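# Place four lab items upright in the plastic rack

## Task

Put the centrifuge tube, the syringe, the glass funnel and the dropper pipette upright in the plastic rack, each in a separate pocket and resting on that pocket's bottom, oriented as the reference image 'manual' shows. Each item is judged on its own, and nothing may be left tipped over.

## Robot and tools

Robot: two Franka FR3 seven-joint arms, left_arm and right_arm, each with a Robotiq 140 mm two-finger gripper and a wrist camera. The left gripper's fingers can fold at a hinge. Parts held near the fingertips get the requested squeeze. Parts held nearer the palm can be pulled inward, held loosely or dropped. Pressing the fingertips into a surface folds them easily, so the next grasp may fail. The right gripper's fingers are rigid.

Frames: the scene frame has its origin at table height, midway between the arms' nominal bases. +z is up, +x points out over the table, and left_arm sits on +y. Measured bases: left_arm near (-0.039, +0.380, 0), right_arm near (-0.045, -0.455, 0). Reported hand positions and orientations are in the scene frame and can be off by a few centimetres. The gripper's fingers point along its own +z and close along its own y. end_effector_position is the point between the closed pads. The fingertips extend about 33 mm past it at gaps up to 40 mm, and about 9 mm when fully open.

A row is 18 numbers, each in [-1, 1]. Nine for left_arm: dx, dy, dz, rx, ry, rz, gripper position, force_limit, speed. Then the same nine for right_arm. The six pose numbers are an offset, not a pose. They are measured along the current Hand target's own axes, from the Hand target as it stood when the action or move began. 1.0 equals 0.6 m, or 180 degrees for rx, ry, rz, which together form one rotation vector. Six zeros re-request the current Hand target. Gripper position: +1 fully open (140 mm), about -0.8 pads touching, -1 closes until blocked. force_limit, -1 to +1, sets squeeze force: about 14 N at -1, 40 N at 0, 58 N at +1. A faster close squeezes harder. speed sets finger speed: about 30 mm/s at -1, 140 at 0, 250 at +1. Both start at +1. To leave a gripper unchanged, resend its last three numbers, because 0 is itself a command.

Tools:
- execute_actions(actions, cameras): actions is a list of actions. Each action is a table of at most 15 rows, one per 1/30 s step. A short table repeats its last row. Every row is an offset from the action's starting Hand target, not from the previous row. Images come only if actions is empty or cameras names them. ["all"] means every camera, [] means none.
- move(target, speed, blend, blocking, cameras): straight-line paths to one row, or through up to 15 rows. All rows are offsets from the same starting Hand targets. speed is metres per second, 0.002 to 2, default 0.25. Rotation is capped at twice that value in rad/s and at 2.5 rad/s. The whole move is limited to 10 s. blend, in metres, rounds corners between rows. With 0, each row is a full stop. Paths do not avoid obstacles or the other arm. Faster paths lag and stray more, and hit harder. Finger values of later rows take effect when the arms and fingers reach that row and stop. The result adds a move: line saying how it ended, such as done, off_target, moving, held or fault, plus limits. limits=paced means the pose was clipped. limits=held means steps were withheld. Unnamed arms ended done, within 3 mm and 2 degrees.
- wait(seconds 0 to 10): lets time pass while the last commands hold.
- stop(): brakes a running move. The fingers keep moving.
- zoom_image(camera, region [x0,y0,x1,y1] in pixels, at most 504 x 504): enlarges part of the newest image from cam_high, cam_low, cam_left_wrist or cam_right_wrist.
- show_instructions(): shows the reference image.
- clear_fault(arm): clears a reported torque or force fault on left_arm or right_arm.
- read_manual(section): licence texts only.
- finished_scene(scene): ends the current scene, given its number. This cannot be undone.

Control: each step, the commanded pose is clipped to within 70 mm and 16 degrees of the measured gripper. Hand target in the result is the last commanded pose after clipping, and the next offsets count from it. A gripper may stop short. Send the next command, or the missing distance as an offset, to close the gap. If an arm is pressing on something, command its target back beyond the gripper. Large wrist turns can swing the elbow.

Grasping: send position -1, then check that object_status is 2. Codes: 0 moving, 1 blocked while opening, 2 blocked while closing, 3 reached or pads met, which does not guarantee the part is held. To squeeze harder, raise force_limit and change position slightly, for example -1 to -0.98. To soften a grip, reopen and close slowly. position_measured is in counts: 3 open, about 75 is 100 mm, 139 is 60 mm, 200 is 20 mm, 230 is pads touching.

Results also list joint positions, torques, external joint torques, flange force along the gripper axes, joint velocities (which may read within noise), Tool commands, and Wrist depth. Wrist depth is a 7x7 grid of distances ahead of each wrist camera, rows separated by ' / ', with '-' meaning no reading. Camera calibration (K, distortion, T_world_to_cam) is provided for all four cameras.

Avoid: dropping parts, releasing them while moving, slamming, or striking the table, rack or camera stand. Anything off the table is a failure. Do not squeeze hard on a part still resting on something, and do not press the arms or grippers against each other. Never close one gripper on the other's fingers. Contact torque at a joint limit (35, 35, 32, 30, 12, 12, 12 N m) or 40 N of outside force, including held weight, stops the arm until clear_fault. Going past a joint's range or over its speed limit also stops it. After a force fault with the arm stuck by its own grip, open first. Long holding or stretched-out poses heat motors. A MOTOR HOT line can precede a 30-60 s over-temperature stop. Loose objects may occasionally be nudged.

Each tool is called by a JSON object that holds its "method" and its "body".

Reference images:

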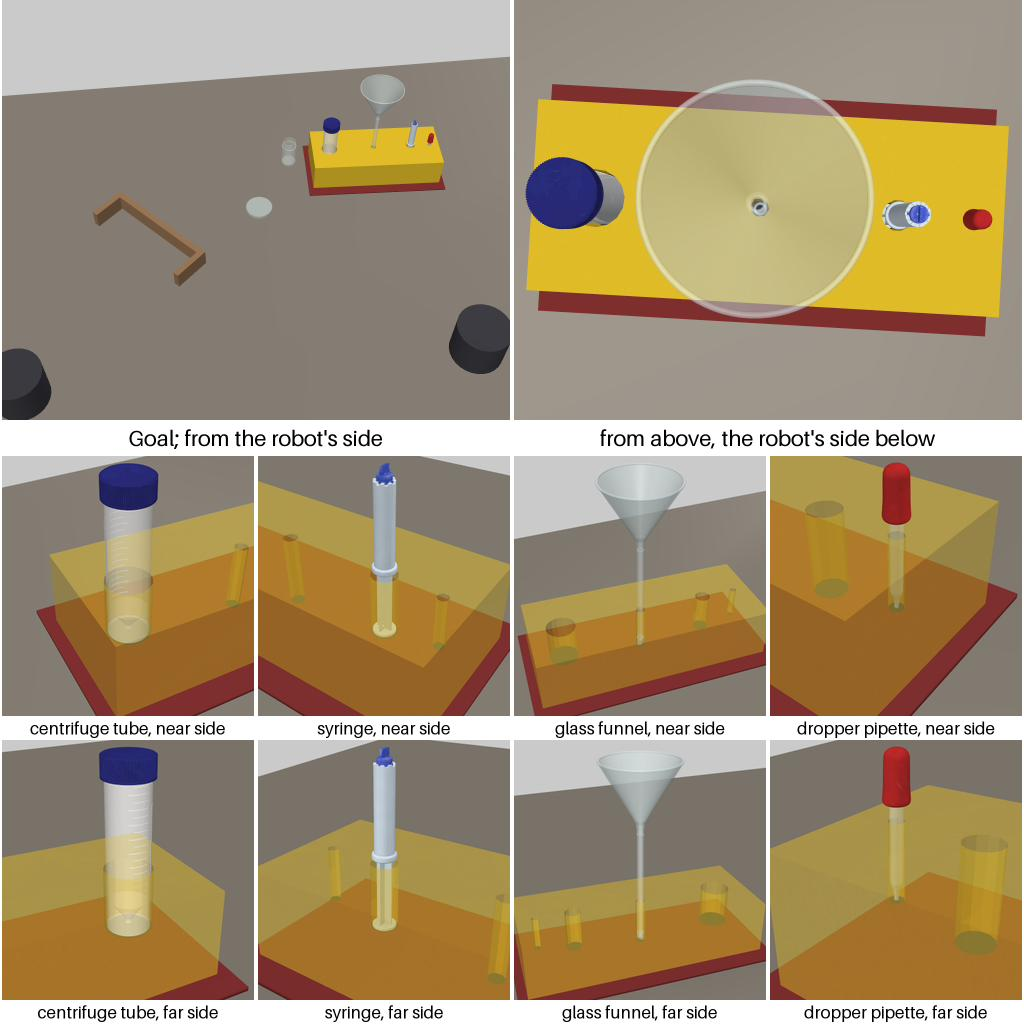

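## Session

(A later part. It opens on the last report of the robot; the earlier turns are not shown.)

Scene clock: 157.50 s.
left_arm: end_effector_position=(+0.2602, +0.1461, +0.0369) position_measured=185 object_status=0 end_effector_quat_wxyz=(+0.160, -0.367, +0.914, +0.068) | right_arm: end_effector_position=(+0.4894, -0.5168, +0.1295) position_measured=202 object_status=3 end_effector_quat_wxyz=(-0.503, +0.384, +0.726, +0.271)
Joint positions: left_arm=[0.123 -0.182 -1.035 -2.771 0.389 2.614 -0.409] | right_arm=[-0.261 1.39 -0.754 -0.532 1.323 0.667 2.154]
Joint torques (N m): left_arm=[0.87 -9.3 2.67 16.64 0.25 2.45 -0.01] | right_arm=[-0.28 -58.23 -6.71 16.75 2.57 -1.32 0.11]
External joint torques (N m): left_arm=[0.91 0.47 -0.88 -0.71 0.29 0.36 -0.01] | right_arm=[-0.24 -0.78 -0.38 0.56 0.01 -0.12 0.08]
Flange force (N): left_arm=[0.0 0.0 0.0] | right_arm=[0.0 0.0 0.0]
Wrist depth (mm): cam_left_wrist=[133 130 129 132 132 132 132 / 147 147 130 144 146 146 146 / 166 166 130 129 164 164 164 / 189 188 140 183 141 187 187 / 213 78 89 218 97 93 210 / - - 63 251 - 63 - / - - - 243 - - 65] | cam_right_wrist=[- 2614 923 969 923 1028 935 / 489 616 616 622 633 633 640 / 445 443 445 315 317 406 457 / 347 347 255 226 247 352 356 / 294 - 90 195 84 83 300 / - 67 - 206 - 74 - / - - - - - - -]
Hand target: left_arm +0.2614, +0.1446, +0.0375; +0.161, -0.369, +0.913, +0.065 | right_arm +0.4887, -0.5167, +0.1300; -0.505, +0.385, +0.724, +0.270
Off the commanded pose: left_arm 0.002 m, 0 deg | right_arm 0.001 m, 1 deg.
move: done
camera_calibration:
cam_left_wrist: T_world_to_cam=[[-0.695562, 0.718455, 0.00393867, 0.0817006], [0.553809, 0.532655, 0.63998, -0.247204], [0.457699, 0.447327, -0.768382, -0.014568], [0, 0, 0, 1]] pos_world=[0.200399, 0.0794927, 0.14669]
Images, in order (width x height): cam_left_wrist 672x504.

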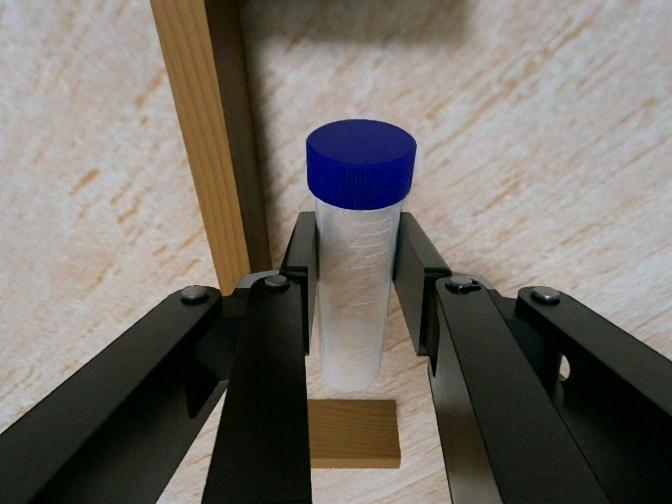

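{"method": "wait", "body": {"seconds": 0.4}}

Scene clock: 158.93 s.
left_arm: end_effector_position=(+0.2602, +0.1460, +0.0369) position_measured=185 object_status=2 end_effector_quat_wxyz=(+0.160, -0.367, +0.914, +0.068) | right_arm: end_effector_position=(+0.4894, -0.5168, +0.1295) position_measured=202 object_status=3 end_effector_quat_wxyz=(-0.503, +0.384, +0.726, +0.271)
Joint positions: left_arm=[0.123 -0.182 -1.035 -2.771 0.389 2.614 -0.409] | right_arm=[-0.261 1.39 -0.754 -0.532 1.323 0.667 2.154]
Joint torques (N m): left_arm=[0.91 -9.25 2.62 16.64 0.25 2.46 -0.09] | right_arm=[-0.32 -58.3 -6.69 16.72 2.57 -1.33 0.09]
External joint torques (N m): left_arm=[0.86 0.47 -1.03 -0.65 0.29 0.38 -0.08] | right_arm=[-0.31 -1.13 -0.4 0.63 0.01 -0.13 0.07]
Flange force (N): left_arm=[0.0 0.0 0.0] | right_arm=[0.0 0.0 0.0]
Wrist depth (mm): cam_left_wrist=[133 130 129 132 132 132 132 / 147 147 129 144 147 147 146 / 166 165 130 129 165 164 164 / 189 188 141 183 141 187 187 / 213 78 90 218 97 93 210 / - - 63 251 - 63 - / - - - 243 - - 65] | cam_right_wrist=[- - 931 964 915 1038 943 / 488 618 620 623 629 638 634 / 444 443 445 300 315 407 457 / 350 347 349 226 259 352 354 / 294 - 90 195 83 83 300 / - 67 - 206 - 74 - / - - - - - - -]
Hand target: left_arm +0.2614, +0.1446, +0.0375; +0.161, -0.369, +0.913, +0.065 | right_arm +0.4887, -0.5167, +0.1300; -0.505, +0.385, +0.724, +0.270
Tool commands: left_gripper/position=-1.0 left_gripper/force_limit=-0.4 left_gripper/speed=-1.0 right_gripper/position=-0.58 right_gripper/force_limit=-0.2 right_gripper/speed=-1.0
Off the commanded pose: left_arm 0.002 m, 0 deg | right_arm 0.001 m, 1 deg.
wait: 0.40 s; at rest from the start

{"method": "move", "body": {"target": [[-0.0570,0,-0.1566,0,0,0,-1,-0.4,-1,0,0,0,0,0,0,-0.58,-0.2,-1],[-0.2898,-0.1780,-0.3600,0.1263,0,0.3471,-1,-0.4,-1,0,0,0,0,0,0,-0.58,-0.2,-1],[-0.2478,-0.3202,-0.3753,0.2527,0,0.6943,-1,-0.4,-1,0,0,0,0,0,0,-0.58,-0.2,-1]], "speed": [0.15,0.35,0.4], "blend": [0.03,0.03,0], "cameras": ["cam_high","cam_left_wrist"]}}

Scene clock: 165.03 s.
left_arm: end_effector_position=(+0.4404, +0.0493, +0.3000) position_measured=185 object_status=2 end_effector_quat_wxyz=(+0.125, +0.687, +0.706, -0.122) | right_arm: end_effector_position=(+0.4894, -0.5168, +0.1295) position_measured=202 object_status=3 end_effector_quat_wxyz=(-0.503, +0.384, +0.726, +0.271)
Joint positions: left_arm=[-1.902 -0.412 1.265 -2.058 0.128 2.136 2.466] | right_arm=[-0.261 1.39 -0.754 -0.532 1.323 0.667 2.154]
Joint velocities: left_arm=[0 0 0 -0.001 0 -0.001 0.005] | right_arm=[within noise]
Joint torques (N m): left_arm=[-0.13 3.08 -13.11 22.47 0.98 2.84 0.4] | right_arm=[-0.32 -58.33 -6.73 16.7 2.57 -1.33 0.1]
External joint torques (N m): left_arm=[0.04 -0.12 -0.51 -0.71 0.39 -0.02 0.41] | right_arm=[-0.18 -0.85 -0.37 0.52 0.01 -0.14 0.07]
Flange force (N): left_arm=[3.4 -5.1 -0.5] | right_arm=[0.0 0.0 0.0]
Wrist depth (mm): cam_left_wrist=[355 376 376 377 378 379 383 / 417 416 422 412 421 425 425 / 466 472 475 128 477 480 496 / 538 543 526 519 516 556 1598 / 608 78 90 498 97 93 1873 / - - 63 617 - 63 - / - - - - - - 65] | cam_right_wrist=[- 767 893 977 1023 1043 1053 / 491 616 623 631 625 629 636 / 445 449 445 298 318 407 454 / 348 348 257 140 257 354 354 / 296 - 90 195 84 83 300 / - 67 - 207 - 74 - / - - - - - - -]
Hand target: left_arm +0.4400, +0.0498, +0.2999; +0.124, +0.690, +0.703, -0.121 | right_arm +0.4887, -0.5167, +0.1300; -0.505, +0.385, +0.724, +0.270
Off the commanded pose: left_arm 0.001 m, 1 deg | right_arm 0.001 m, 0 deg.
move: done; limits=paced
camera_calibration:
cam_left_wrist: T_world_to_cam=[[0.999526, 0.0305526, -0.00371311, -0.434787], [0.0258376, -0.767419, 0.640625, -0.167319], [0.0167233, -0.640418, -0.767845, 0.396047], [0, 0, 0, 1]] pos_world=[0.432281, 0.138516, 0.409677]
Images, in order (width x height): cam_high 672x504, cam_left_wrist 672x504.

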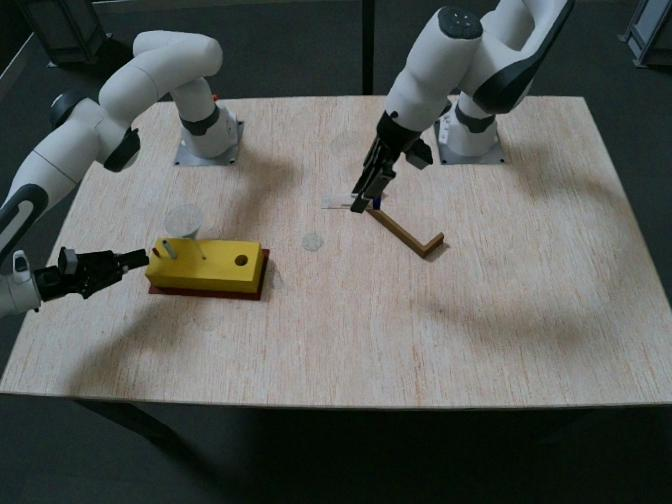

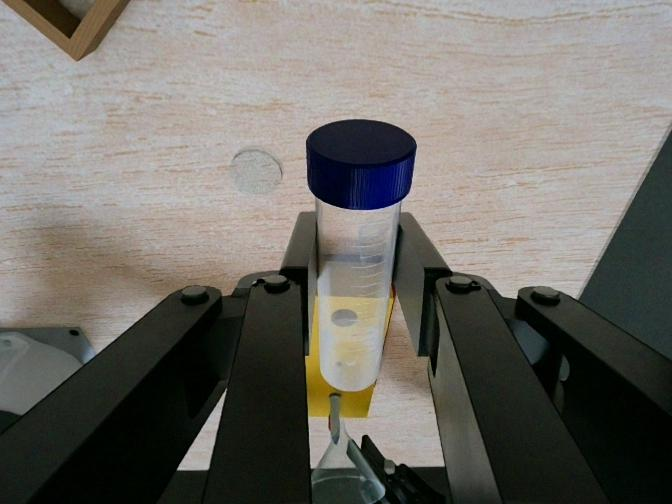

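{"method": "move", "body": {"target": [-0.1100,0.0145,0.0400,0.2115,0,-0.4533,-1,-0.4,-1,0,0,0,0,0,0,-0.58,-0.2,-1], "speed": 0.45, "cameras": ["cam_high"]}}

Scene clock: 168.87 s.
left_arm: end_effector_position=(+0.4511, -0.0196, +0.2987) position_measured=185 object_status=2 end_effector_quat_wxyz=(-0.194, +0.077, +0.903, -0.376) | right_arm: end_effector_position=(+0.4894, -0.5168, +0.1295) position_measured=202 object_status=3 end_effector_quat_wxyz=(-0.503, +0.384, +0.726, +0.271)
Joint positions: left_arm=[-2.72 -0.482 2.207 -1.67 -0.501 1.82 1.456] | right_arm=[-0.261 1.39 -0.754 -0.532 1.323 0.667 2.154]
Joint velocities: left_arm=[0 0 0.001 -0.003 -0.001 -0.001 -0.006] | right_arm=[within noise]
Joint torques (N m): left_arm=[-0.04 35.69 -12.95 21.49 -1.38 0.92 -0.16] | right_arm=[-0.29 -58.26 -6.75 16.74 2.57 -1.32 0.13]
External joint torques (N m): left_arm=[0.15 2.01 -0.69 -0.69 -0.45 -0.09 -0.09] | right_arm=[-0.13 -0.99 -0.4 0.66 0.03 -0.14 0.11]
Flange force (N): left_arm=[12.3 1.7 1.5] | right_arm=[0.0 0.0 0.0]
Wrist depth (mm): cam_left_wrist=[466 - 825 621 497 414 351 / 488 - 816 589 485 408 350 / 517 2483 837 128 468 407 347 / 2135 2720 825 134 445 402 346 / - 75 90 557 97 93 331 / - - 63 581 - 63 - / - - - 578 - - 65] | cam_right_wrist=[2358 3144 900 952 1019 1028 927 / 494 613 627 615 633 633 642 / 444 445 444 335 330 408 452 / 347 345 256 226 259 353 353 / 295 - 90 195 84 83 301 / - 67 - 206 - 74 - / - - - - - - -]
Hand target: left_arm +0.4499, -0.0202, +0.2999; -0.197, +0.074, +0.903, -0.375 | right_arm +0.4887, -0.5167, +0.1300; -0.505, +0.385, +0.724, +0.270
Off the commanded pose: left_arm 0.002 m, 0 deg | right_arm 0.001 m, 0 deg.
move: done; limits=paced
Images, in order (width x height): cam_high 672x504.

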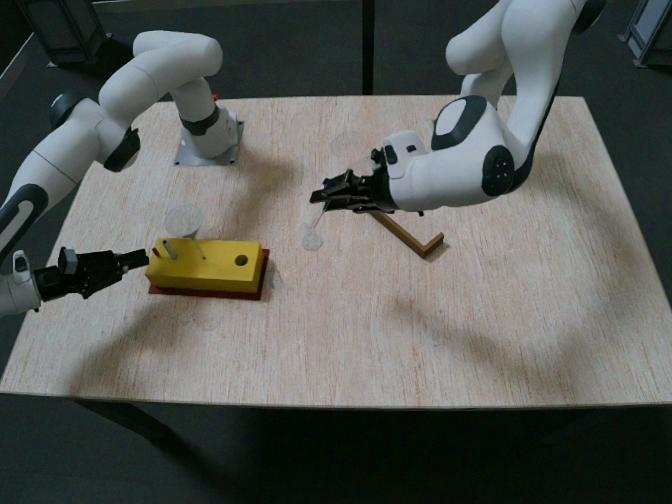

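{"method": "move", "body": {"target": [0.0480,0.0828,-0.0692,-0.2115,0,0.4533,-1,-0.4,-1,0,0,0,0,0,0,-0.58,-0.2,-1], "speed": 0.45}}

Scene clock: 173.33 s.
left_arm: end_effector_position=(+0.4388, +0.0502, +0.2995) position_measured=185 object_status=2 end_effector_quat_wxyz=(+0.121, +0.689, +0.704, -0.123) | right_arm: end_effector_position=(+0.4894, -0.5168, +0.1295) position_measured=202 object_status=3 end_effector_quat_wxyz=(-0.503, +0.384, +0.726, +0.271)
Joint positions: left_arm=[-1.868 -0.369 1.247 -2.056 0.073 2.131 2.507] | right_arm=[-0.261 1.39 -0.754 -0.532 1.323 0.667 2.154]
Joint velocities: left_arm=[-0.001 0.001 -0.001 -0.002 0.001 0.004 0] | right_arm=[within noise]
Joint torques (N m): left_arm=[0.46 1.24 -12.23 22.08 1 3.31 0.36] | right_arm=[-0.28 -58.23 -6.74 16.72 2.57 -1.34 0.11]
External joint torques (N m): left_arm=[0.51 -0.06 -1.05 -1.48 0.42 0.49 0.37] | right_arm=[0 -0.89 -0.37 0.65 0.02 -0.15 0.08]
Flange force (N): left_arm=[7.5 -13.3 -0.3] | right_arm=[0.0 0.0 0.0]
Wrist depth (mm): cam_left_wrist=[356 375 376 377 378 381 381 / 417 418 415 410 420 422 423 / 468 469 472 128 476 479 488 / 541 541 523 513 516 549 1598 / 609 78 90 512 97 93 1857 / - - 63 619 - 63 - / - - - 956 - - 65] | cam_right_wrist=[2552 2712 893 964 1014 1043 952 / 534 616 615 627 631 640 636 / 436 441 445 298 315 425 456 / 348 347 268 226 259 356 354 / 296 - 90 - 83 83 300 / - 67 - 206 - 74 - / - - - - - - -]
Hand target: left_arm +0.4401, +0.0500, +0.3000; +0.124, +0.690, +0.703, -0.121 | right_arm +0.4887, -0.5167, +0.1300; -0.505, +0.385, +0.724, +0.270
Off the commanded pose: left_arm 0.001 m, 0 deg | right_arm 0.001 m, 0 deg.
move: done; limits=paced

{"method": "move", "body": {"target": [[0.1265,-0.0642,-0.0460,-0.1263,0,-0.3472,-1,-0.4,-1,0,0,0,0,0,0,-0.58,-0.2,-1],[0.2727,-0.2720,0.1672,-0.1285,0.0559,-0.7298,-1,-0.4,-1,0,0,0,0,0,0,-0.58,-0.2,-1]], "speed": 0.4, "blend": [0.03,0]}}

Scene clock: 178.57 s.
left_arm: end_effector_position=(+0.2752, +0.1665, +0.1492) position_measured=185 object_status=2 end_effector_quat_wxyz=(+0.001, -0.371, +0.929, +0.000) | right_arm: end_effector_position=(+0.4894, -0.5168, +0.1295) position_measured=202 object_status=3 end_effector_quat_wxyz=(-0.503, +0.384, +0.726, +0.271)
Joint positions: left_arm=[-0.374 -0.434 -0.26 -2.699 -0.141 2.274 0.321] | right_arm=[-0.261 1.39 -0.754 -0.532 1.323 0.667 2.154]
Joint velocities: left_arm=[0.001 0.001 0.001 0 -0.001 0 -0.007] | right_arm=[within noise]
Joint torques (N m): left_arm=[0.95 -15.03 1.26 21.69 0.08 2.49 -0.22] | right_arm=[-0.33 -58.31 -6.74 16.69 2.57 -1.33 0.15]
External joint torques (N m): left_arm=[0.93 -0.2 -0.96 -0.83 -0.48 -0.06 -0.22] | right_arm=[-0.23 -0.93 -0.41 0.54 0 -0.14 0.12]
Flange force (N): left_arm=[1.7 2.0 1.0] | right_arm=[0.0 0.0 0.0]
Wrist depth (mm): cam_left_wrist=[260 259 253 257 255 255 254 / 274 273 269 268 270 268 267 / 291 290 285 129 286 285 283 / 309 307 301 301 296 301 301 / 325 78 90 315 97 93 315 / - - 63 349 - 63 - / - - - 376 - - 65] | cam_right_wrist=[- 1063 912 947 1023 1033 952 / 491 616 622 629 629 642 638 / 441 446 447 316 316 411 458 / 343 348 269 226 258 353 356 / 295 - 90 195 84 83 299 / - 68 - - - 74 - / - - - - - - -]
Hand target: left_arm +0.2748, +0.1665, +0.1498; +0.000, -0.375, +0.927, +0.000 | right_arm +0.4887, -0.5167, +0.1300; -0.505, +0.385, +0.724, +0.270
Off the commanded pose: left_arm 0.001 m, 1 deg | right_arm 0.001 m, 0 deg.
move: done; limits=paced

{"method": "move", "body": {"target": [[-0.0748,-0.3425,-0.1167,0,0,-0.4667,-1,-0.4,-1,0,0,0,0,0,0,-0.58,-0.2,-1],[0.2797,-0.6720,-0.1083,0.2823,0.3134,-0.4031,-1,-0.4,-1,0,0,0,0,0,0,-0.58,-0.2,-1]], "speed": 0.4, "blend": [0.03,0], "cameras": ["cam_high","cam_low","cam_left_wrist"]}}

Scene clock: 185.23 s.
left_arm: end_effector_position=(+0.4344, -0.2393, +0.2129) position_measured=185 object_status=2 end_effector_quat_wxyz=(+0.252, +0.739, -0.357, +0.513) | right_arm: end_effector_position=(+0.4894, -0.5168, +0.1295) position_measured=202 object_status=3 end_effector_quat_wxyz=(-0.503, +0.384, +0.726, +0.271)
Joint positions: left_arm=[-0.44 0.619 -0.628 -2.219 -0.202 3.999 -1.129] | right_arm=[-0.261 1.39 -0.754 -0.532 1.323 0.667 2.154]
Joint velocities: left_arm=[-0.001 0 0 -0.001 0.001 0.004 0] | right_arm=[within noise]
Joint torques (N m): left_arm=[-0.31 -38.01 -9.96 15.32 2.15 3.55 0.43] | right_arm=[-0.3 -58.3 -6.72 16.71 2.57 -1.32 0.09]
External joint torques (N m): left_arm=[-0.24 -0.16 -0.39 -0.55 0.38 0.45 0.4] | right_arm=[-0.21 -0.97 -0.4 0.58 0.01 -0.13 0.06]
Flange force (N): left_arm=[-1.3 0.0 -2.5] | right_arm=[0.0 0.0 0.0]
Wrist depth (mm): cam_left_wrist=[2457 2688 - - 475 511 2218 / 2786 3006 3264 3626 436 457 - / 2355 2430 2380 130 587 656 631 / 1842 511 508 486 343 491 508 / 431 79 90 318 97 93 418 / - - 63 278 - 63 - / - - - 241 - - 65] | cam_right_wrist=[2465 - 878 969 1028 1058 919 / 498 620 616 623 623 638 642 / 445 445 450 298 320 405 453 / 348 347 257 139 249 354 353 / 294 - 90 195 84 83 300 / - 67 - 206 - 74 - / - - - - - - -]
Hand target: left_arm +0.4344, -0.2400, +0.2147; +0.251, +0.736, -0.359, +0.516 | right_arm +0.4887, -0.5167, +0.1300; -0.505, +0.385, +0.724, +0.270
Off the commanded pose: left_arm 0.002 m, 1 deg | right_arm 0.001 m, 0 deg.
move: done; limits=paced
camera_calibration:
cam_left_wrist: T_world_to_cam=[[-0.784205, -0.620413, 0.0105269, 0.195733], [-0.405884, 0.500059, -0.764983, 0.457206], [0.469341, -0.604176, -0.643965, -0.0699048], [0, 0, 0, 1]] pos_world=[0.371877, -0.14943, 0.302678]
Images, in order (width x height): cam_high 672x504, cam_low 672x504, cam_left_wrist 672x504.

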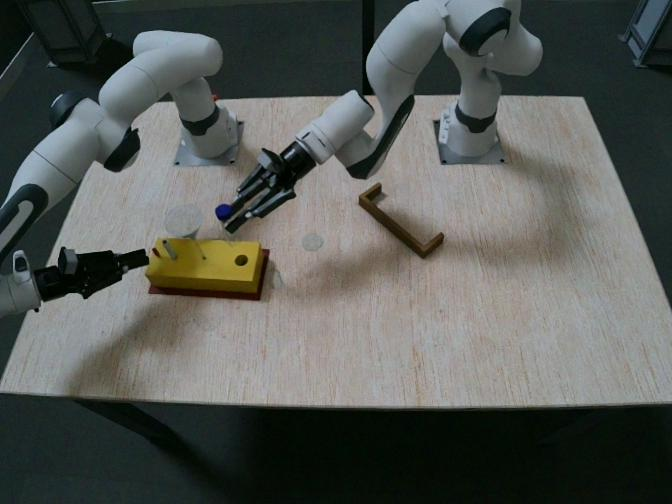

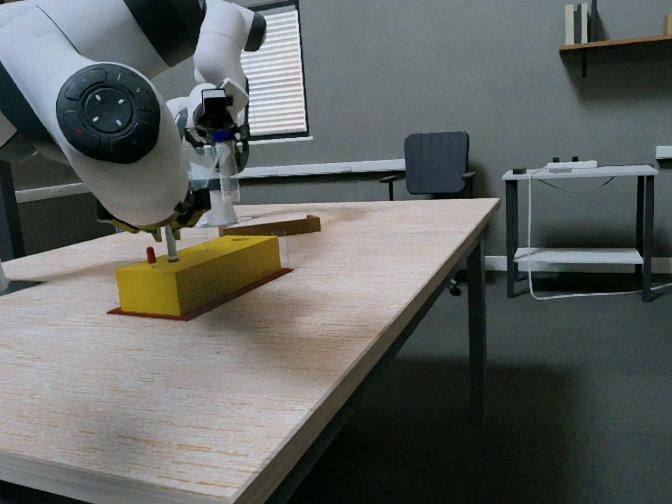

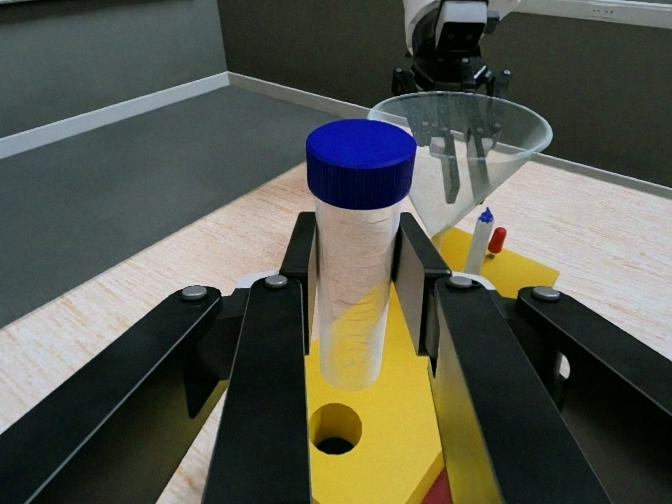

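{"method": "zoom_image", "body": {"camera": "cam_low", "region": [160, 80, 310, 260]}}

{"method": "zoom_image", "body": {"camera": "cam_high", "region": [190, 180, 310, 290]}}

{"method": "zoom_image", "body": {"camera": "cam_left_wrist", "region": [280, 100, 460, 470]}}

Scaled by 2.800 from the camera's 672x504 image, which has a finer 960x720 frame.

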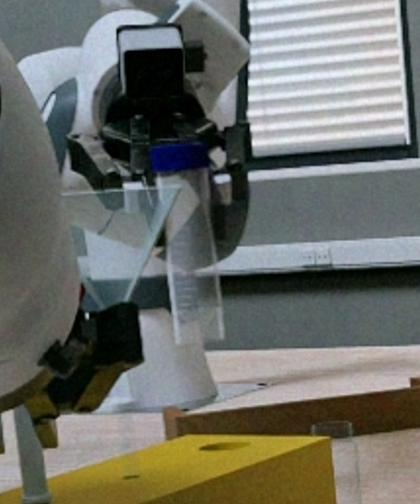

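Scaled by 4.200 from the camera's 672x504 image, which has a finer 960x720 frame.

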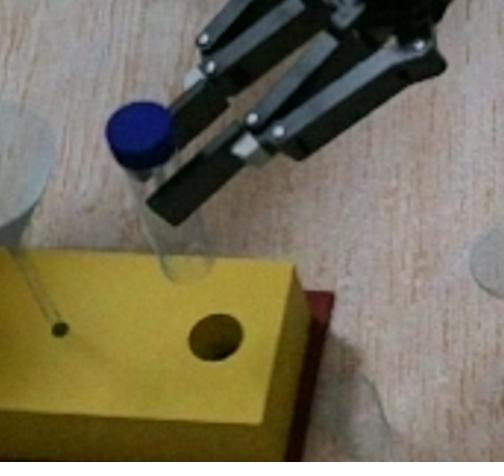

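Scaled by 1.362 from the camera's 672x504 image, which has a finer 960x720 frame.

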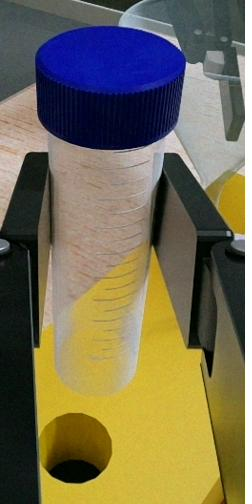

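{"method": "move", "body": {"target": [-0.0595,-0.0118,0.0315,0,0,0,-1,-0.4,-1,0,0,0,0,0,0,-0.58,-0.2,-1], "speed": 0.12, "cameras": ["cam_high","cam_low","cam_left_wrist"]}}

{"method": "zoom_image", "body": {"camera": "cam_low", "region": [180, 120, 300, 260]}}

{"method": "zoom_image", "body": {"camera": "cam_high", "region": [200, 200, 280, 280]}}

{"method": "zoom_image", "body": {"camera": "cam_left_wrist", "region": [290, 300, 430, 460]}}

Scene clock: 188.17 s.
left_arm: end_effector_position=(+0.4433, -0.2393, +0.1727) position_measured=185 object_status=2 end_effector_quat_wxyz=(+0.252, +0.739, -0.357, +0.512) | right_arm: end_effector_position=(+0.4894, -0.5168, +0.1295) position_measured=202 object_status=3 end_effector_quat_wxyz=(-0.503, +0.384, +0.726, +0.271)
Joint positions: left_arm=[-0.456 0.734 -0.59 -2.168 -0.144 4.049 -1.123] | right_arm=[-0.261 1.39 -0.754 -0.532 1.323 0.667 2.154]
Joint velocities: left_arm=[-0.001 -0.001 0.002 0.001 0.001 0.004 -0.001] | right_arm=[within noise]
Joint torques (N m): left_arm=[-0.57 -40.56 -11.68 14.14 2.14 3.44 0.4] | right_arm=[-0.28 -58.29 -6.68 16.73 2.56 -1.34 0.11]
External joint torques (N m): left_arm=[-0.42 -0.6 -1.08 -0.45 0.39 0.34 0.37] | right_arm=[-0.21 -0.9 -0.35 0.58 0.01 -0.15 0.08]
Flange force (N): left_arm=[0.4 0.5 -3.5] | right_arm=[0.0 0.0 0.0]
Wrist depth (mm): cam_left_wrist=[2596 2405 - - 434 428 2004 / 2538 3218 3130 2929 399 684 - / 2240 2218 564 128 535 536 568 / 1757 444 439 406 321 334 442 / 376 78 90 264 97 93 361 / - - 63 248 - 63 - / - - - 207 - - 65] | cam_right_wrist=[- - 882 952 915 923 919 / 486 615 616 615 634 631 634 / 441 440 444 315 316 430 454 / 345 347 349 227 257 353 352 / 294 - 90 195 83 83 301 / - 67 - 206 - 74 - / - - - - - - -]
Hand target: left_arm +0.4434, -0.2400, +0.1747; +0.251, +0.736, -0.359, +0.516 | right_arm +0.4887, -0.5167, +0.1300; -0.505, +0.385, +0.724, +0.270
Off the commanded pose: left_arm 0.002 m, 1 deg | right_arm 0.001 m, 0 deg.
move: done
camera_calibration:
cam_left_wrist: T_world_to_cam=[[-0.78423, -0.620381, 0.0105247, 0.203151], [-0.406055, 0.500324, -0.764719, 0.430101], [0.469151, -0.603989, -0.644278, -0.0997839], [0, 0, 0, 1]] pos_world=[0.380775, -0.149427, 0.262479]
Images, in order (width x height): cam_high 672x504, cam_low 672x504, cam_left_wrist 672x504.

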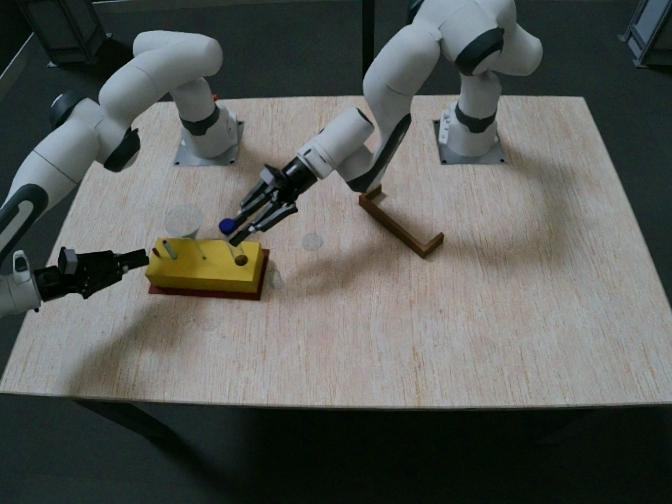

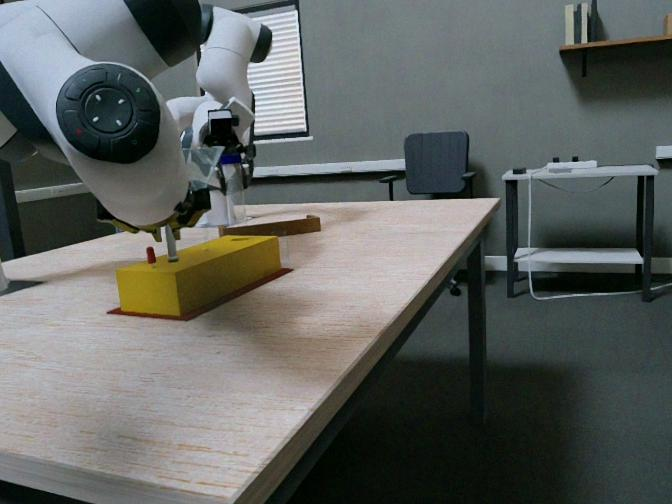

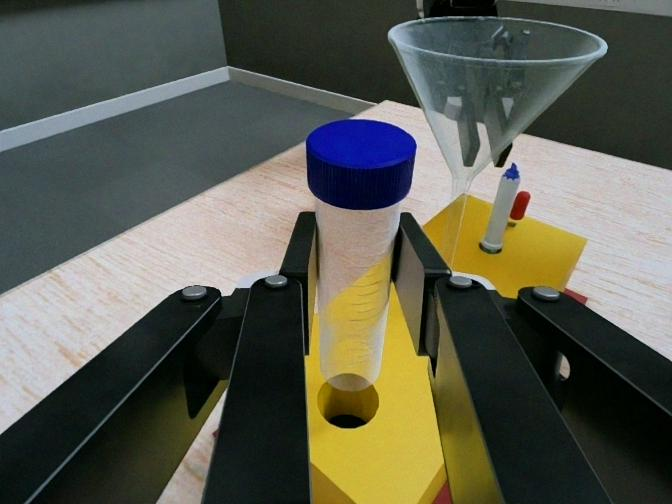

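Scaled by 3.600 from the camera's 672x504 image, which has a finer 960x720 frame.

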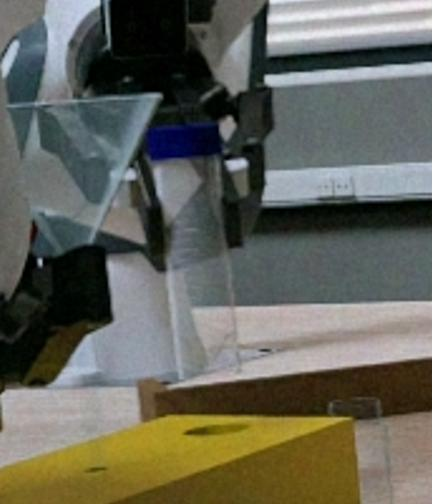

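Scaled by 6.300 from the camera's 672x504 image, which has a finer 960x720 frame.

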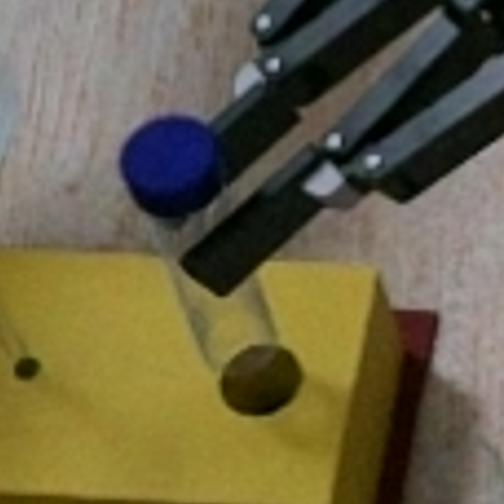

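Scaled by 3.150 from the camera's 672x504 image, which has a finer 960x720 frame.

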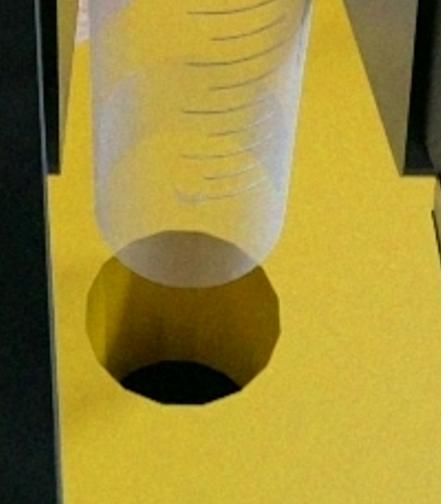

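{"method": "move", "body": {"target": [-0.0290,-0.0002,0.0080,0,0,0,-1,-0.4,-1,0,0,0,0,0,0,-0.58,-0.2,-1], "speed": 0.08, "cameras": ["cam_high","cam_low","cam_left_wrist"]}}

{"method": "zoom_image", "body": {"camera": "cam_low", "region": [200, 160, 290, 260]}}

{"method": "zoom_image", "body": {"camera": "cam_high", "region": [210, 210, 270, 280]}}

{"method": "zoom_image", "body": {"camera": "cam_left_wrist", "region": [290, 310, 410, 430]}}

Scene clock: 190.03 s.
left_arm: end_effector_position=(+0.4426, -0.2381, +0.1549) position_measured=185 object_status=2 end_effector_quat_wxyz=(+0.252, +0.739, -0.357, +0.513) | right_arm: end_effector_position=(+0.4894, -0.5168, +0.1295) position_measured=202 object_status=3 end_effector_quat_wxyz=(-0.503, +0.384, +0.726, +0.271)
Joint positions: left_arm=[-0.467 0.779 -0.573 -2.155 -0.123 4.078 -1.123] | right_arm=[-0.261 1.39 -0.754 -0.532 1.323 0.667 2.154]
Joint velocities: left_arm=[-0.001 0 0.002 0 0.001 0.005 0.001] | right_arm=[within noise]
Joint torques (N m): left_arm=[-0.2 -40.93 -11.19 13.44 2.17 3.49 0.4] | right_arm=[-0.28 -58.25 -6.74 16.74 2.57 -1.33 0.1]
External joint torques (N m): left_arm=[-0.06 -0.31 -0.33 -0.54 0.46 0.39 0.37] | right_arm=[-0.19 -0.67 -0.39 0.53 -0.01 -0.14 0.07]
Flange force (N): left_arm=[-0.6 -0.6 -3.1] | right_arm=[0.0 0.0 0.0]
Wrist depth (mm): cam_left_wrist=[- - - - 411 395 - / 2656 2929 3218 3130 635 364 1969 / 2240 2240 528 128 474 526 529 / 1705 414 413 292 292 305 416 / 350 79 90 241 97 93 338 / - - 63 212 - 63 - / - - - 191 - - 65] | cam_right_wrist=[2818 2932 1009 964 579 923 952 / 489 618 618 625 625 633 633 / 442 444 446 299 317 408 456 / 346 345 257 227 258 353 354 / 295 - 90 196 84 84 301 / - 67 - 205 - 74 - / - - - - - - -]
Hand target: left_arm +0.4427, -0.2388, +0.1567; +0.251, +0.736, -0.359, +0.516 | right_arm +0.4887, -0.5167, +0.1300; -0.505, +0.385, +0.724, +0.270
Off the commanded pose: left_arm 0.002 m, 1 deg | right_arm 0.001 m, 0 deg.
move: done
camera_calibration:
cam_left_wrist: T_world_to_cam=[[-0.784292, -0.620314, 0.00982779, 0.203664], [-0.405465, 0.500531, -0.764896, 0.415413], [0.469557, -0.603887, -0.644078, -0.110343], [0, 0, 0, 1]] pos_world=[0.37998, -0.148226, 0.244677]
Images, in order (width x height): cam_high 672x504, cam_low 672x504, cam_left_wrist 672x504.

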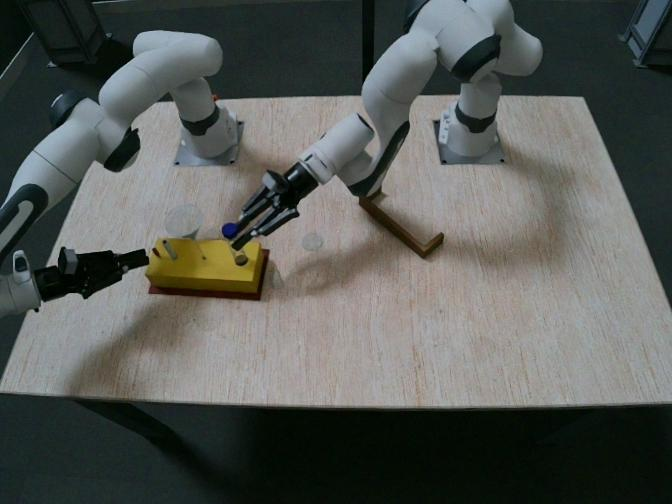

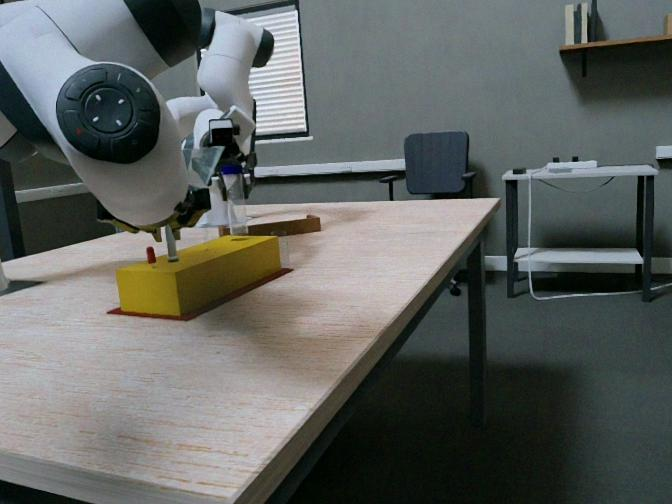

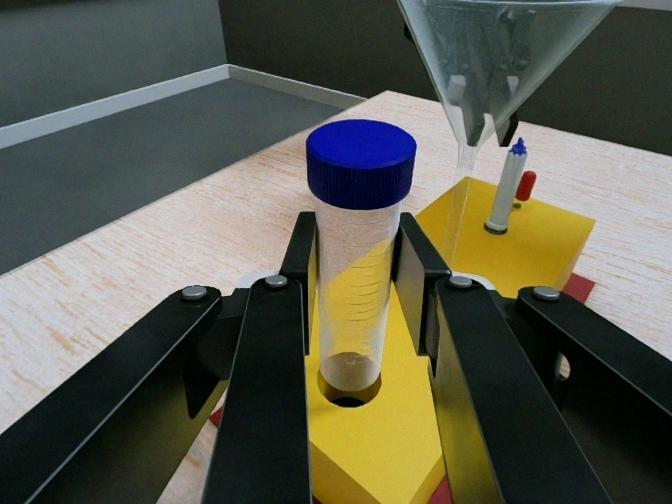

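Scaled by 5.040 from the camera's 672x504 image, which has a finer 960x720 frame.

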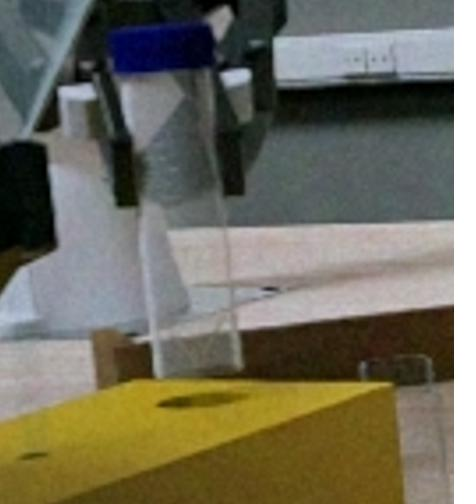

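Scaled by 7.200 from the camera's 672x504 image, which has a finer 960x720 frame.

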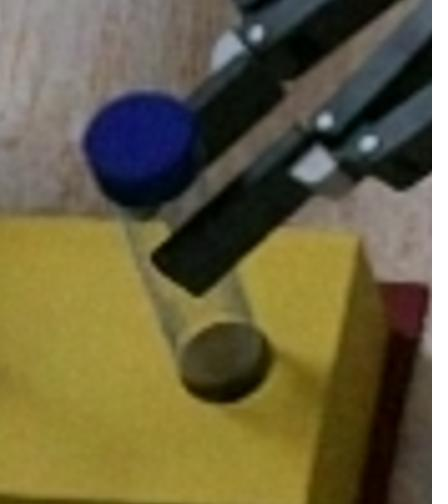

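Scaled by 4.200 from the camera's 672x504 image, which has a finer 960x720 frame.

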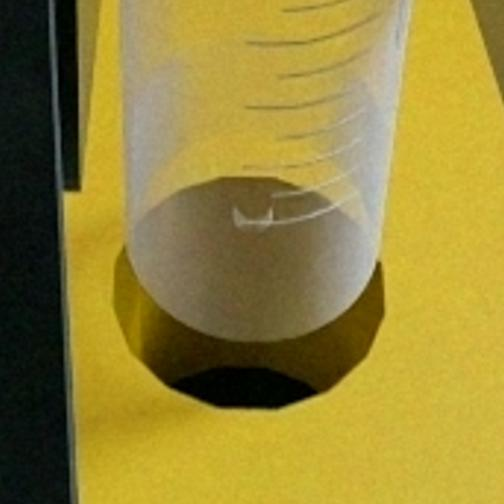

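{"method": "move", "body": {"target": [-0.0260,-0.0010,0.0067,0,0,0,-1,-0.4,-1,0,0,0,0,0,0,-0.58,-0.2,-1], "speed": 0.05, "cameras": ["cam_high","cam_low","cam_left_wrist"]}}

{"method": "zoom_image", "body": {"camera": "cam_left_wrist", "region": [290, 310, 410, 430]}}

{"method": "zoom_image", "body": {"camera": "cam_low", "region": [200, 160, 290, 260]}}

Scene clock: 191.37 s.
left_arm: end_effector_position=(+0.4422, -0.2365, +0.1390) position_measured=185 object_status=2 end_effector_quat_wxyz=(+0.252, +0.739, -0.357, +0.513) | right_arm: end_effector_position=(+0.4894, -0.5168, +0.1295) position_measured=202 object_status=3 end_effector_quat_wxyz=(-0.503, +0.384, +0.726, +0.271)
Joint positions: left_arm=[-0.474 0.82 -0.56 -2.142 -0.104 4.103 -1.123] | right_arm=[-0.261 1.39 -0.754 -0.532 1.323 0.667 2.154]
Joint velocities: left_arm=[-0.002 0.001 0.002 0.001 0.002 0.003 0] | right_arm=[within noise]
Joint torques (N m): left_arm=[-0.12 -41.27 -11.78 12.91 2.06 3.52 0.32] | right_arm=[-0.32 -58.26 -6.75 16.7 2.58 -1.31 0.12]
External joint torques (N m): left_arm=[-0.09 -0.18 -0.8 -0.51 0.38 0.41 0.29] | right_arm=[-0.14 -0.97 -0.41 0.61 0.03 -0.13 0.09]
Flange force (N): left_arm=[-0.5 -0.2 -3.2] | right_arm=[0.0 0.0 0.0]
Wrist depth (mm): cam_left_wrist=[2688 - 3808 - 383 392 - / 2892 2929 3218 742 640 601 1842 / 2155 2197 494 128 335 358 500 / 388 386 389 267 267 279 386 / 327 78 90 228 97 93 317 / - - 63 194 - 63 - / - - - 187 - - 65] | cam_right_wrist=[2438 - 912 935 348 923 935 / 488 615 618 625 623 629 640 / 443 439 445 298 316 406 457 / 346 347 256 225 259 353 354 / 293 - 90 195 83 83 300 / - 67 - - - 74 - / - - - - - - -]
Hand target: left_arm +0.4422, -0.2372, +0.1407; +0.251, +0.736, -0.359, +0.516 | right_arm +0.4887, -0.5167, +0.1300; -0.505, +0.385, +0.724, +0.270
Off the commanded pose: left_arm 0.002 m, 0 deg | right_arm 0.001 m, 0 deg.
move: done
camera_calibration:
cam_left_wrist: T_world_to_cam=[[-0.78437, -0.620221, 0.00943714, 0.204635], [-0.405096, 0.500669, -0.765002, 0.402191], [0.469746, -0.603868, -0.643959, -0.119527], [0, 0, 0, 1]] pos_world=[0.379582, -0.146624, 0.228775]
Images, in order (width x height): cam_high 672x504, cam_low 672x504, cam_left_wrist 672x504.

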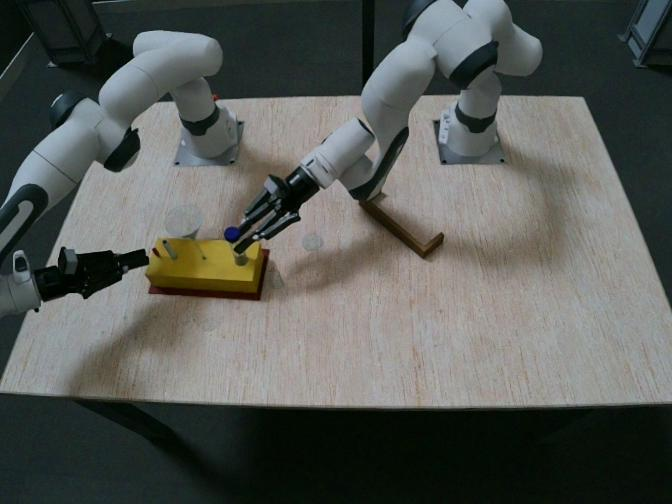

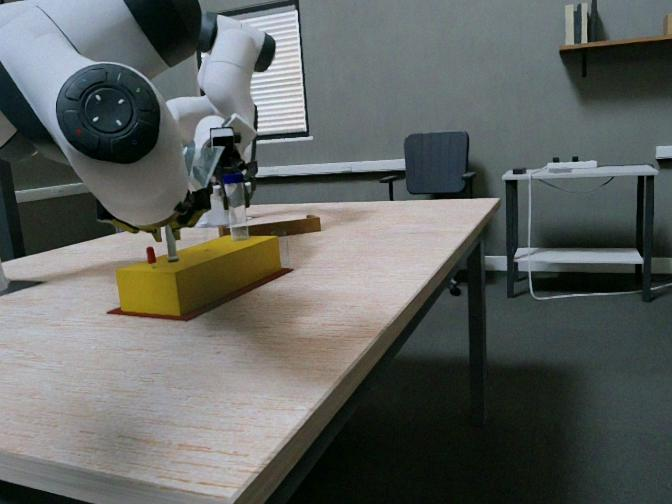

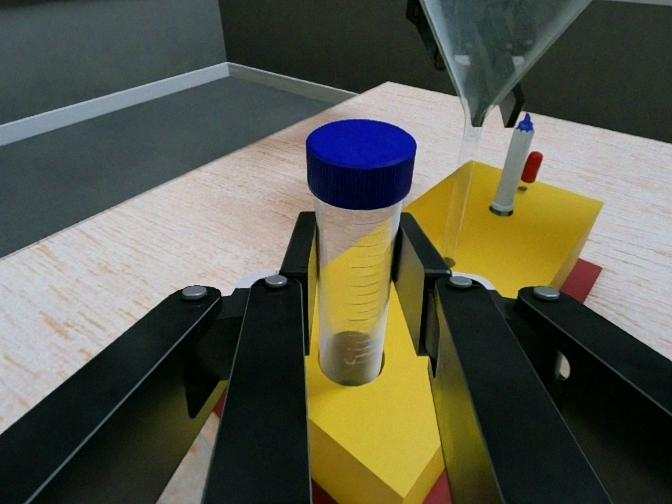

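Scaled by 4.200 from the camera's 672x504 image, which has a finer 960x720 frame.

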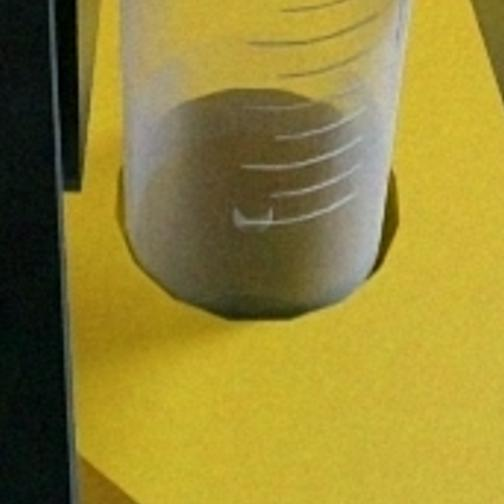

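Scaled by 5.040 from the camera's 672x504 image, which has a finer 960x720 frame.

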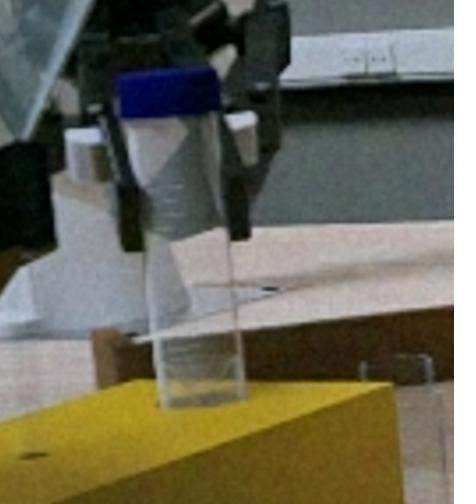

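{"method": "move", "body": {"target": [-0.0470,0,0.0171,0,0,0,-1,-0.4,-1,0,0,0,0,0,0,-0.58,-0.2,-1], "speed": 0.06, "cameras": ["cam_left_wrist"]}}

Scene clock: 192.50 s.
left_arm: end_effector_position=(+0.4423, -0.2365, +0.1092) position_measured=185 object_status=2 end_effector_quat_wxyz=(+0.252, +0.739, -0.357, +0.513) | right_arm: end_effector_position=(+0.4894, -0.5168, +0.1295) position_measured=202 object_status=3 end_effector_quat_wxyz=(-0.503, +0.384, +0.726, +0.271)
Joint positions: left_arm=[-0.493 0.9 -0.534 -2.101 -0.072 4.139 -1.123] | right_arm=[-0.261 1.39 -0.754 -0.532 1.323 0.667 2.154]
Joint velocities: left_arm=[0 -0.001 0 -0.001 0 0.003 0] | right_arm=[within noise]
Joint torques (N m): left_arm=[-0.12 -42.23 -12 12.08 2.01 3.5 0.37] | right_arm=[-0.29 -58.28 -6.71 16.76 2.57 -1.33 0.11]
External joint torques (N m): left_arm=[0 -0.25 -0.65 -0.39 0.37 0.39 0.34] | right_arm=[-0.22 -1.03 -0.39 0.64 0.02 -0.14 0.08]
Flange force (N): left_arm=[-0.1 -0.2 -2.8] | right_arm=[0.0 0.0 0.0]
Wrist depth (mm): cam_left_wrist=[2197 2892 - - 349 324 1842 / 2753 2967 3046 600 596 518 1920 / 2115 434 431 128 278 293 413 / 338 337 338 220 220 241 333 / 288 78 90 182 117 93 277 / - - 63 165 - 63 - / - - - 187 - - 65] | cam_right_wrist=[- 2494 1000 882 379 943 939 / 491 616 625 625 579 582 629 / 438 442 443 300 317 406 453 / 348 347 256 228 259 352 353 / 295 - 90 195 84 83 300 / - 67 - 206 - 74 - / - - - - - - -]
Hand target: left_arm +0.4422, -0.2372, +0.1107; +0.251, +0.736, -0.359, +0.516 | right_arm +0.4887, -0.5167, +0.1300; -0.505, +0.385, +0.724, +0.270
Off the commanded pose: left_arm 0.002 m, 0 deg | right_arm 0.001 m, 0 deg.
move: done
camera_calibration:
cam_left_wrist: T_world_to_cam=[[-0.784201, -0.62043, 0.00973938, 0.204837], [-0.405299, 0.500271, -0.765154, 0.379409], [0.469853, -0.603982, -0.643773, -0.138924], [0, 0, 0, 1]] pos_world=[0.379682, -0.146628, 0.198875]
Images, in order (width x height): cam_left_wrist 672x504.

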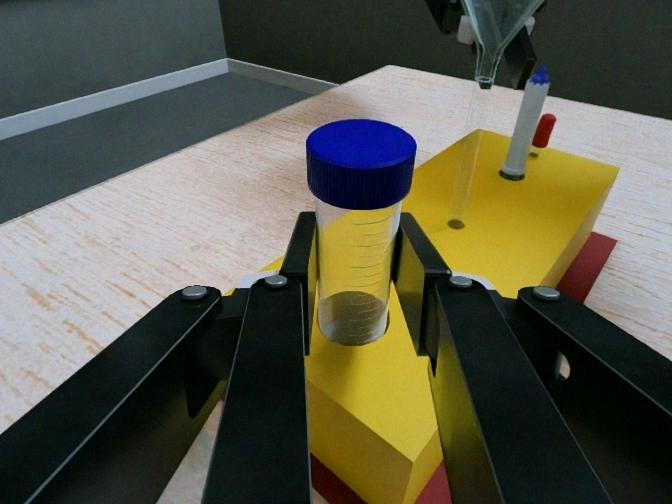

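{"method": "move", "body": {"target": [-0.0109,0,0.0040,0,0,0,-1,-0.4,-1,0,0,0,0,0,0,-0.58,-0.2,-1], "speed": 0.04}}

Scene clock: 193.33 s.
left_arm: end_effector_position=(+0.4423, -0.2365, +0.1022) position_measured=185 object_status=2 end_effector_quat_wxyz=(+0.252, +0.739, -0.357, +0.513) | right_arm: end_effector_position=(+0.4894, -0.5168, +0.1295) position_measured=202 object_status=3 end_effector_quat_wxyz=(-0.503, +0.384, +0.726, +0.271)
Joint positions: left_arm=[-0.498 0.919 -0.527 -2.091 -0.065 4.146 -1.123] | right_arm=[-0.261 1.39 -0.754 -0.532 1.323 0.667 2.154]
Joint velocities: left_arm=[-0.001 -0.001 0.001 0.002 0.002 0.004 -0.001] | right_arm=[within noise]
Joint torques (N m): left_arm=[0.3 -42.38 -11.69 11.68 2.03 3.45 0.33] | right_arm=[-0.35 -58.3 -6.74 16.71 2.57 -1.33 0.1]
External joint torques (N m): left_arm=[0.41 -0.1 -0.31 -0.63 0.39 0.35 0.3] | right_arm=[-0.1 -0.77 -0.35 0.56 0.01 -0.14 0.07]
Flange force (N): left_arm=[-0.4 -1.3 -3.6] | right_arm=[0.0 0.0 0.0]
Wrist depth (mm): cam_left_wrist=[2626 - 3311 - 339 326 - / 2626 3006 3087 628 577 334 540 / 2115 418 416 128 265 280 395 / 326 325 341 209 209 228 320 / 279 78 90 173 116 93 268 / - - 63 158 - 63 - / - - - 184 - - 65] | cam_right_wrist=[- - 1028 904 390 919 969 / 490 611 618 625 385 633 634 / 444 445 444 314 315 407 454 / 347 348 258 124 259 354 354 / 294 - 90 195 83 83 302 / - 67 - 207 - 74 - / - - - - - - -]
Hand target: left_arm +0.4422, -0.2372, +0.1037; +0.251, +0.736, -0.359, +0.516 | right_arm +0.4887, -0.5167, +0.1300; -0.505, +0.385, +0.724, +0.270
Off the commanded pose: left_arm 0.002 m, 0 deg | right_arm 0.001 m, 0 deg.
move: done

{"method": "move", "body": {"target": [-0.0078,0,0.0029,0,0,0,-1,-0.4,-1,0,0,0,0,0,0,-0.58,-0.2,-1], "speed": 0.04}}

Scene clock: 194.23 s.
left_arm: end_effector_position=(+0.4429, -0.2372, +0.1000) position_measured=185 object_status=2 end_effector_quat_wxyz=(+0.252, +0.737, -0.357, +0.515) | right_arm: end_effector_position=(+0.4894, -0.5168, +0.1295) position_measured=202 object_status=3 end_effector_quat_wxyz=(-0.503, +0.384, +0.726, +0.271)
Joint positions: left_arm=[-0.501 0.931 -0.523 -2.082 -0.059 4.154 -1.123] | right_arm=[-0.261 1.39 -0.754 -0.532 1.323 0.667 2.154]
Joint velocities: left_arm=[-0.001 0.001 0.002 0.001 0.002 0.004 -0.001] | right_arm=[within noise]
Joint torques (N m): left_arm=[0.01 -41.4 -11.35 11.22 1.88 3.11 0.32] | right_arm=[-0.29 -58.3 -6.69 16.73 2.57 -1.33 0.12]
External joint torques (N m): left_arm=[0.05 1.06 0.02 -1.02 0.26 0.01 0.29] | right_arm=[-0.45 -0.9 -0.41 0.5 -0.01 -0.13 0.09]
Flange force (N): left_arm=[-2.4 -0.6 -1.8] | right_arm=[0.0 0.0 0.0]
Wrist depth (mm): cam_left_wrist=[2511 - - - 2511 327 - / 2753 3006 3046 580 583 334 536 / 2218 417 415 128 261 275 393 / 324 324 338 206 206 226 320 / 275 78 90 170 117 93 265 / - - 63 156 - 63 - / - - - 180 - - 65] | cam_right_wrist=[2358 - 904 912 397 904 964 / 499 611 618 622 381 631 640 / 440 445 446 298 315 407 456 / 347 346 257 226 258 353 353 / 295 - 90 194 84 83 302 / - 65 - 206 - 74 - / - - - - - - -]
Hand target: left_arm +0.4422, -0.2372, +0.0987; +0.251, +0.736, -0.359, +0.516 | right_arm +0.4887, -0.5167, +0.1300; -0.505, +0.385, +0.724, +0.270
Off the commanded pose: left_arm 0.001 m, 0 deg | right_arm 0.001 m, 0 deg.
move: done


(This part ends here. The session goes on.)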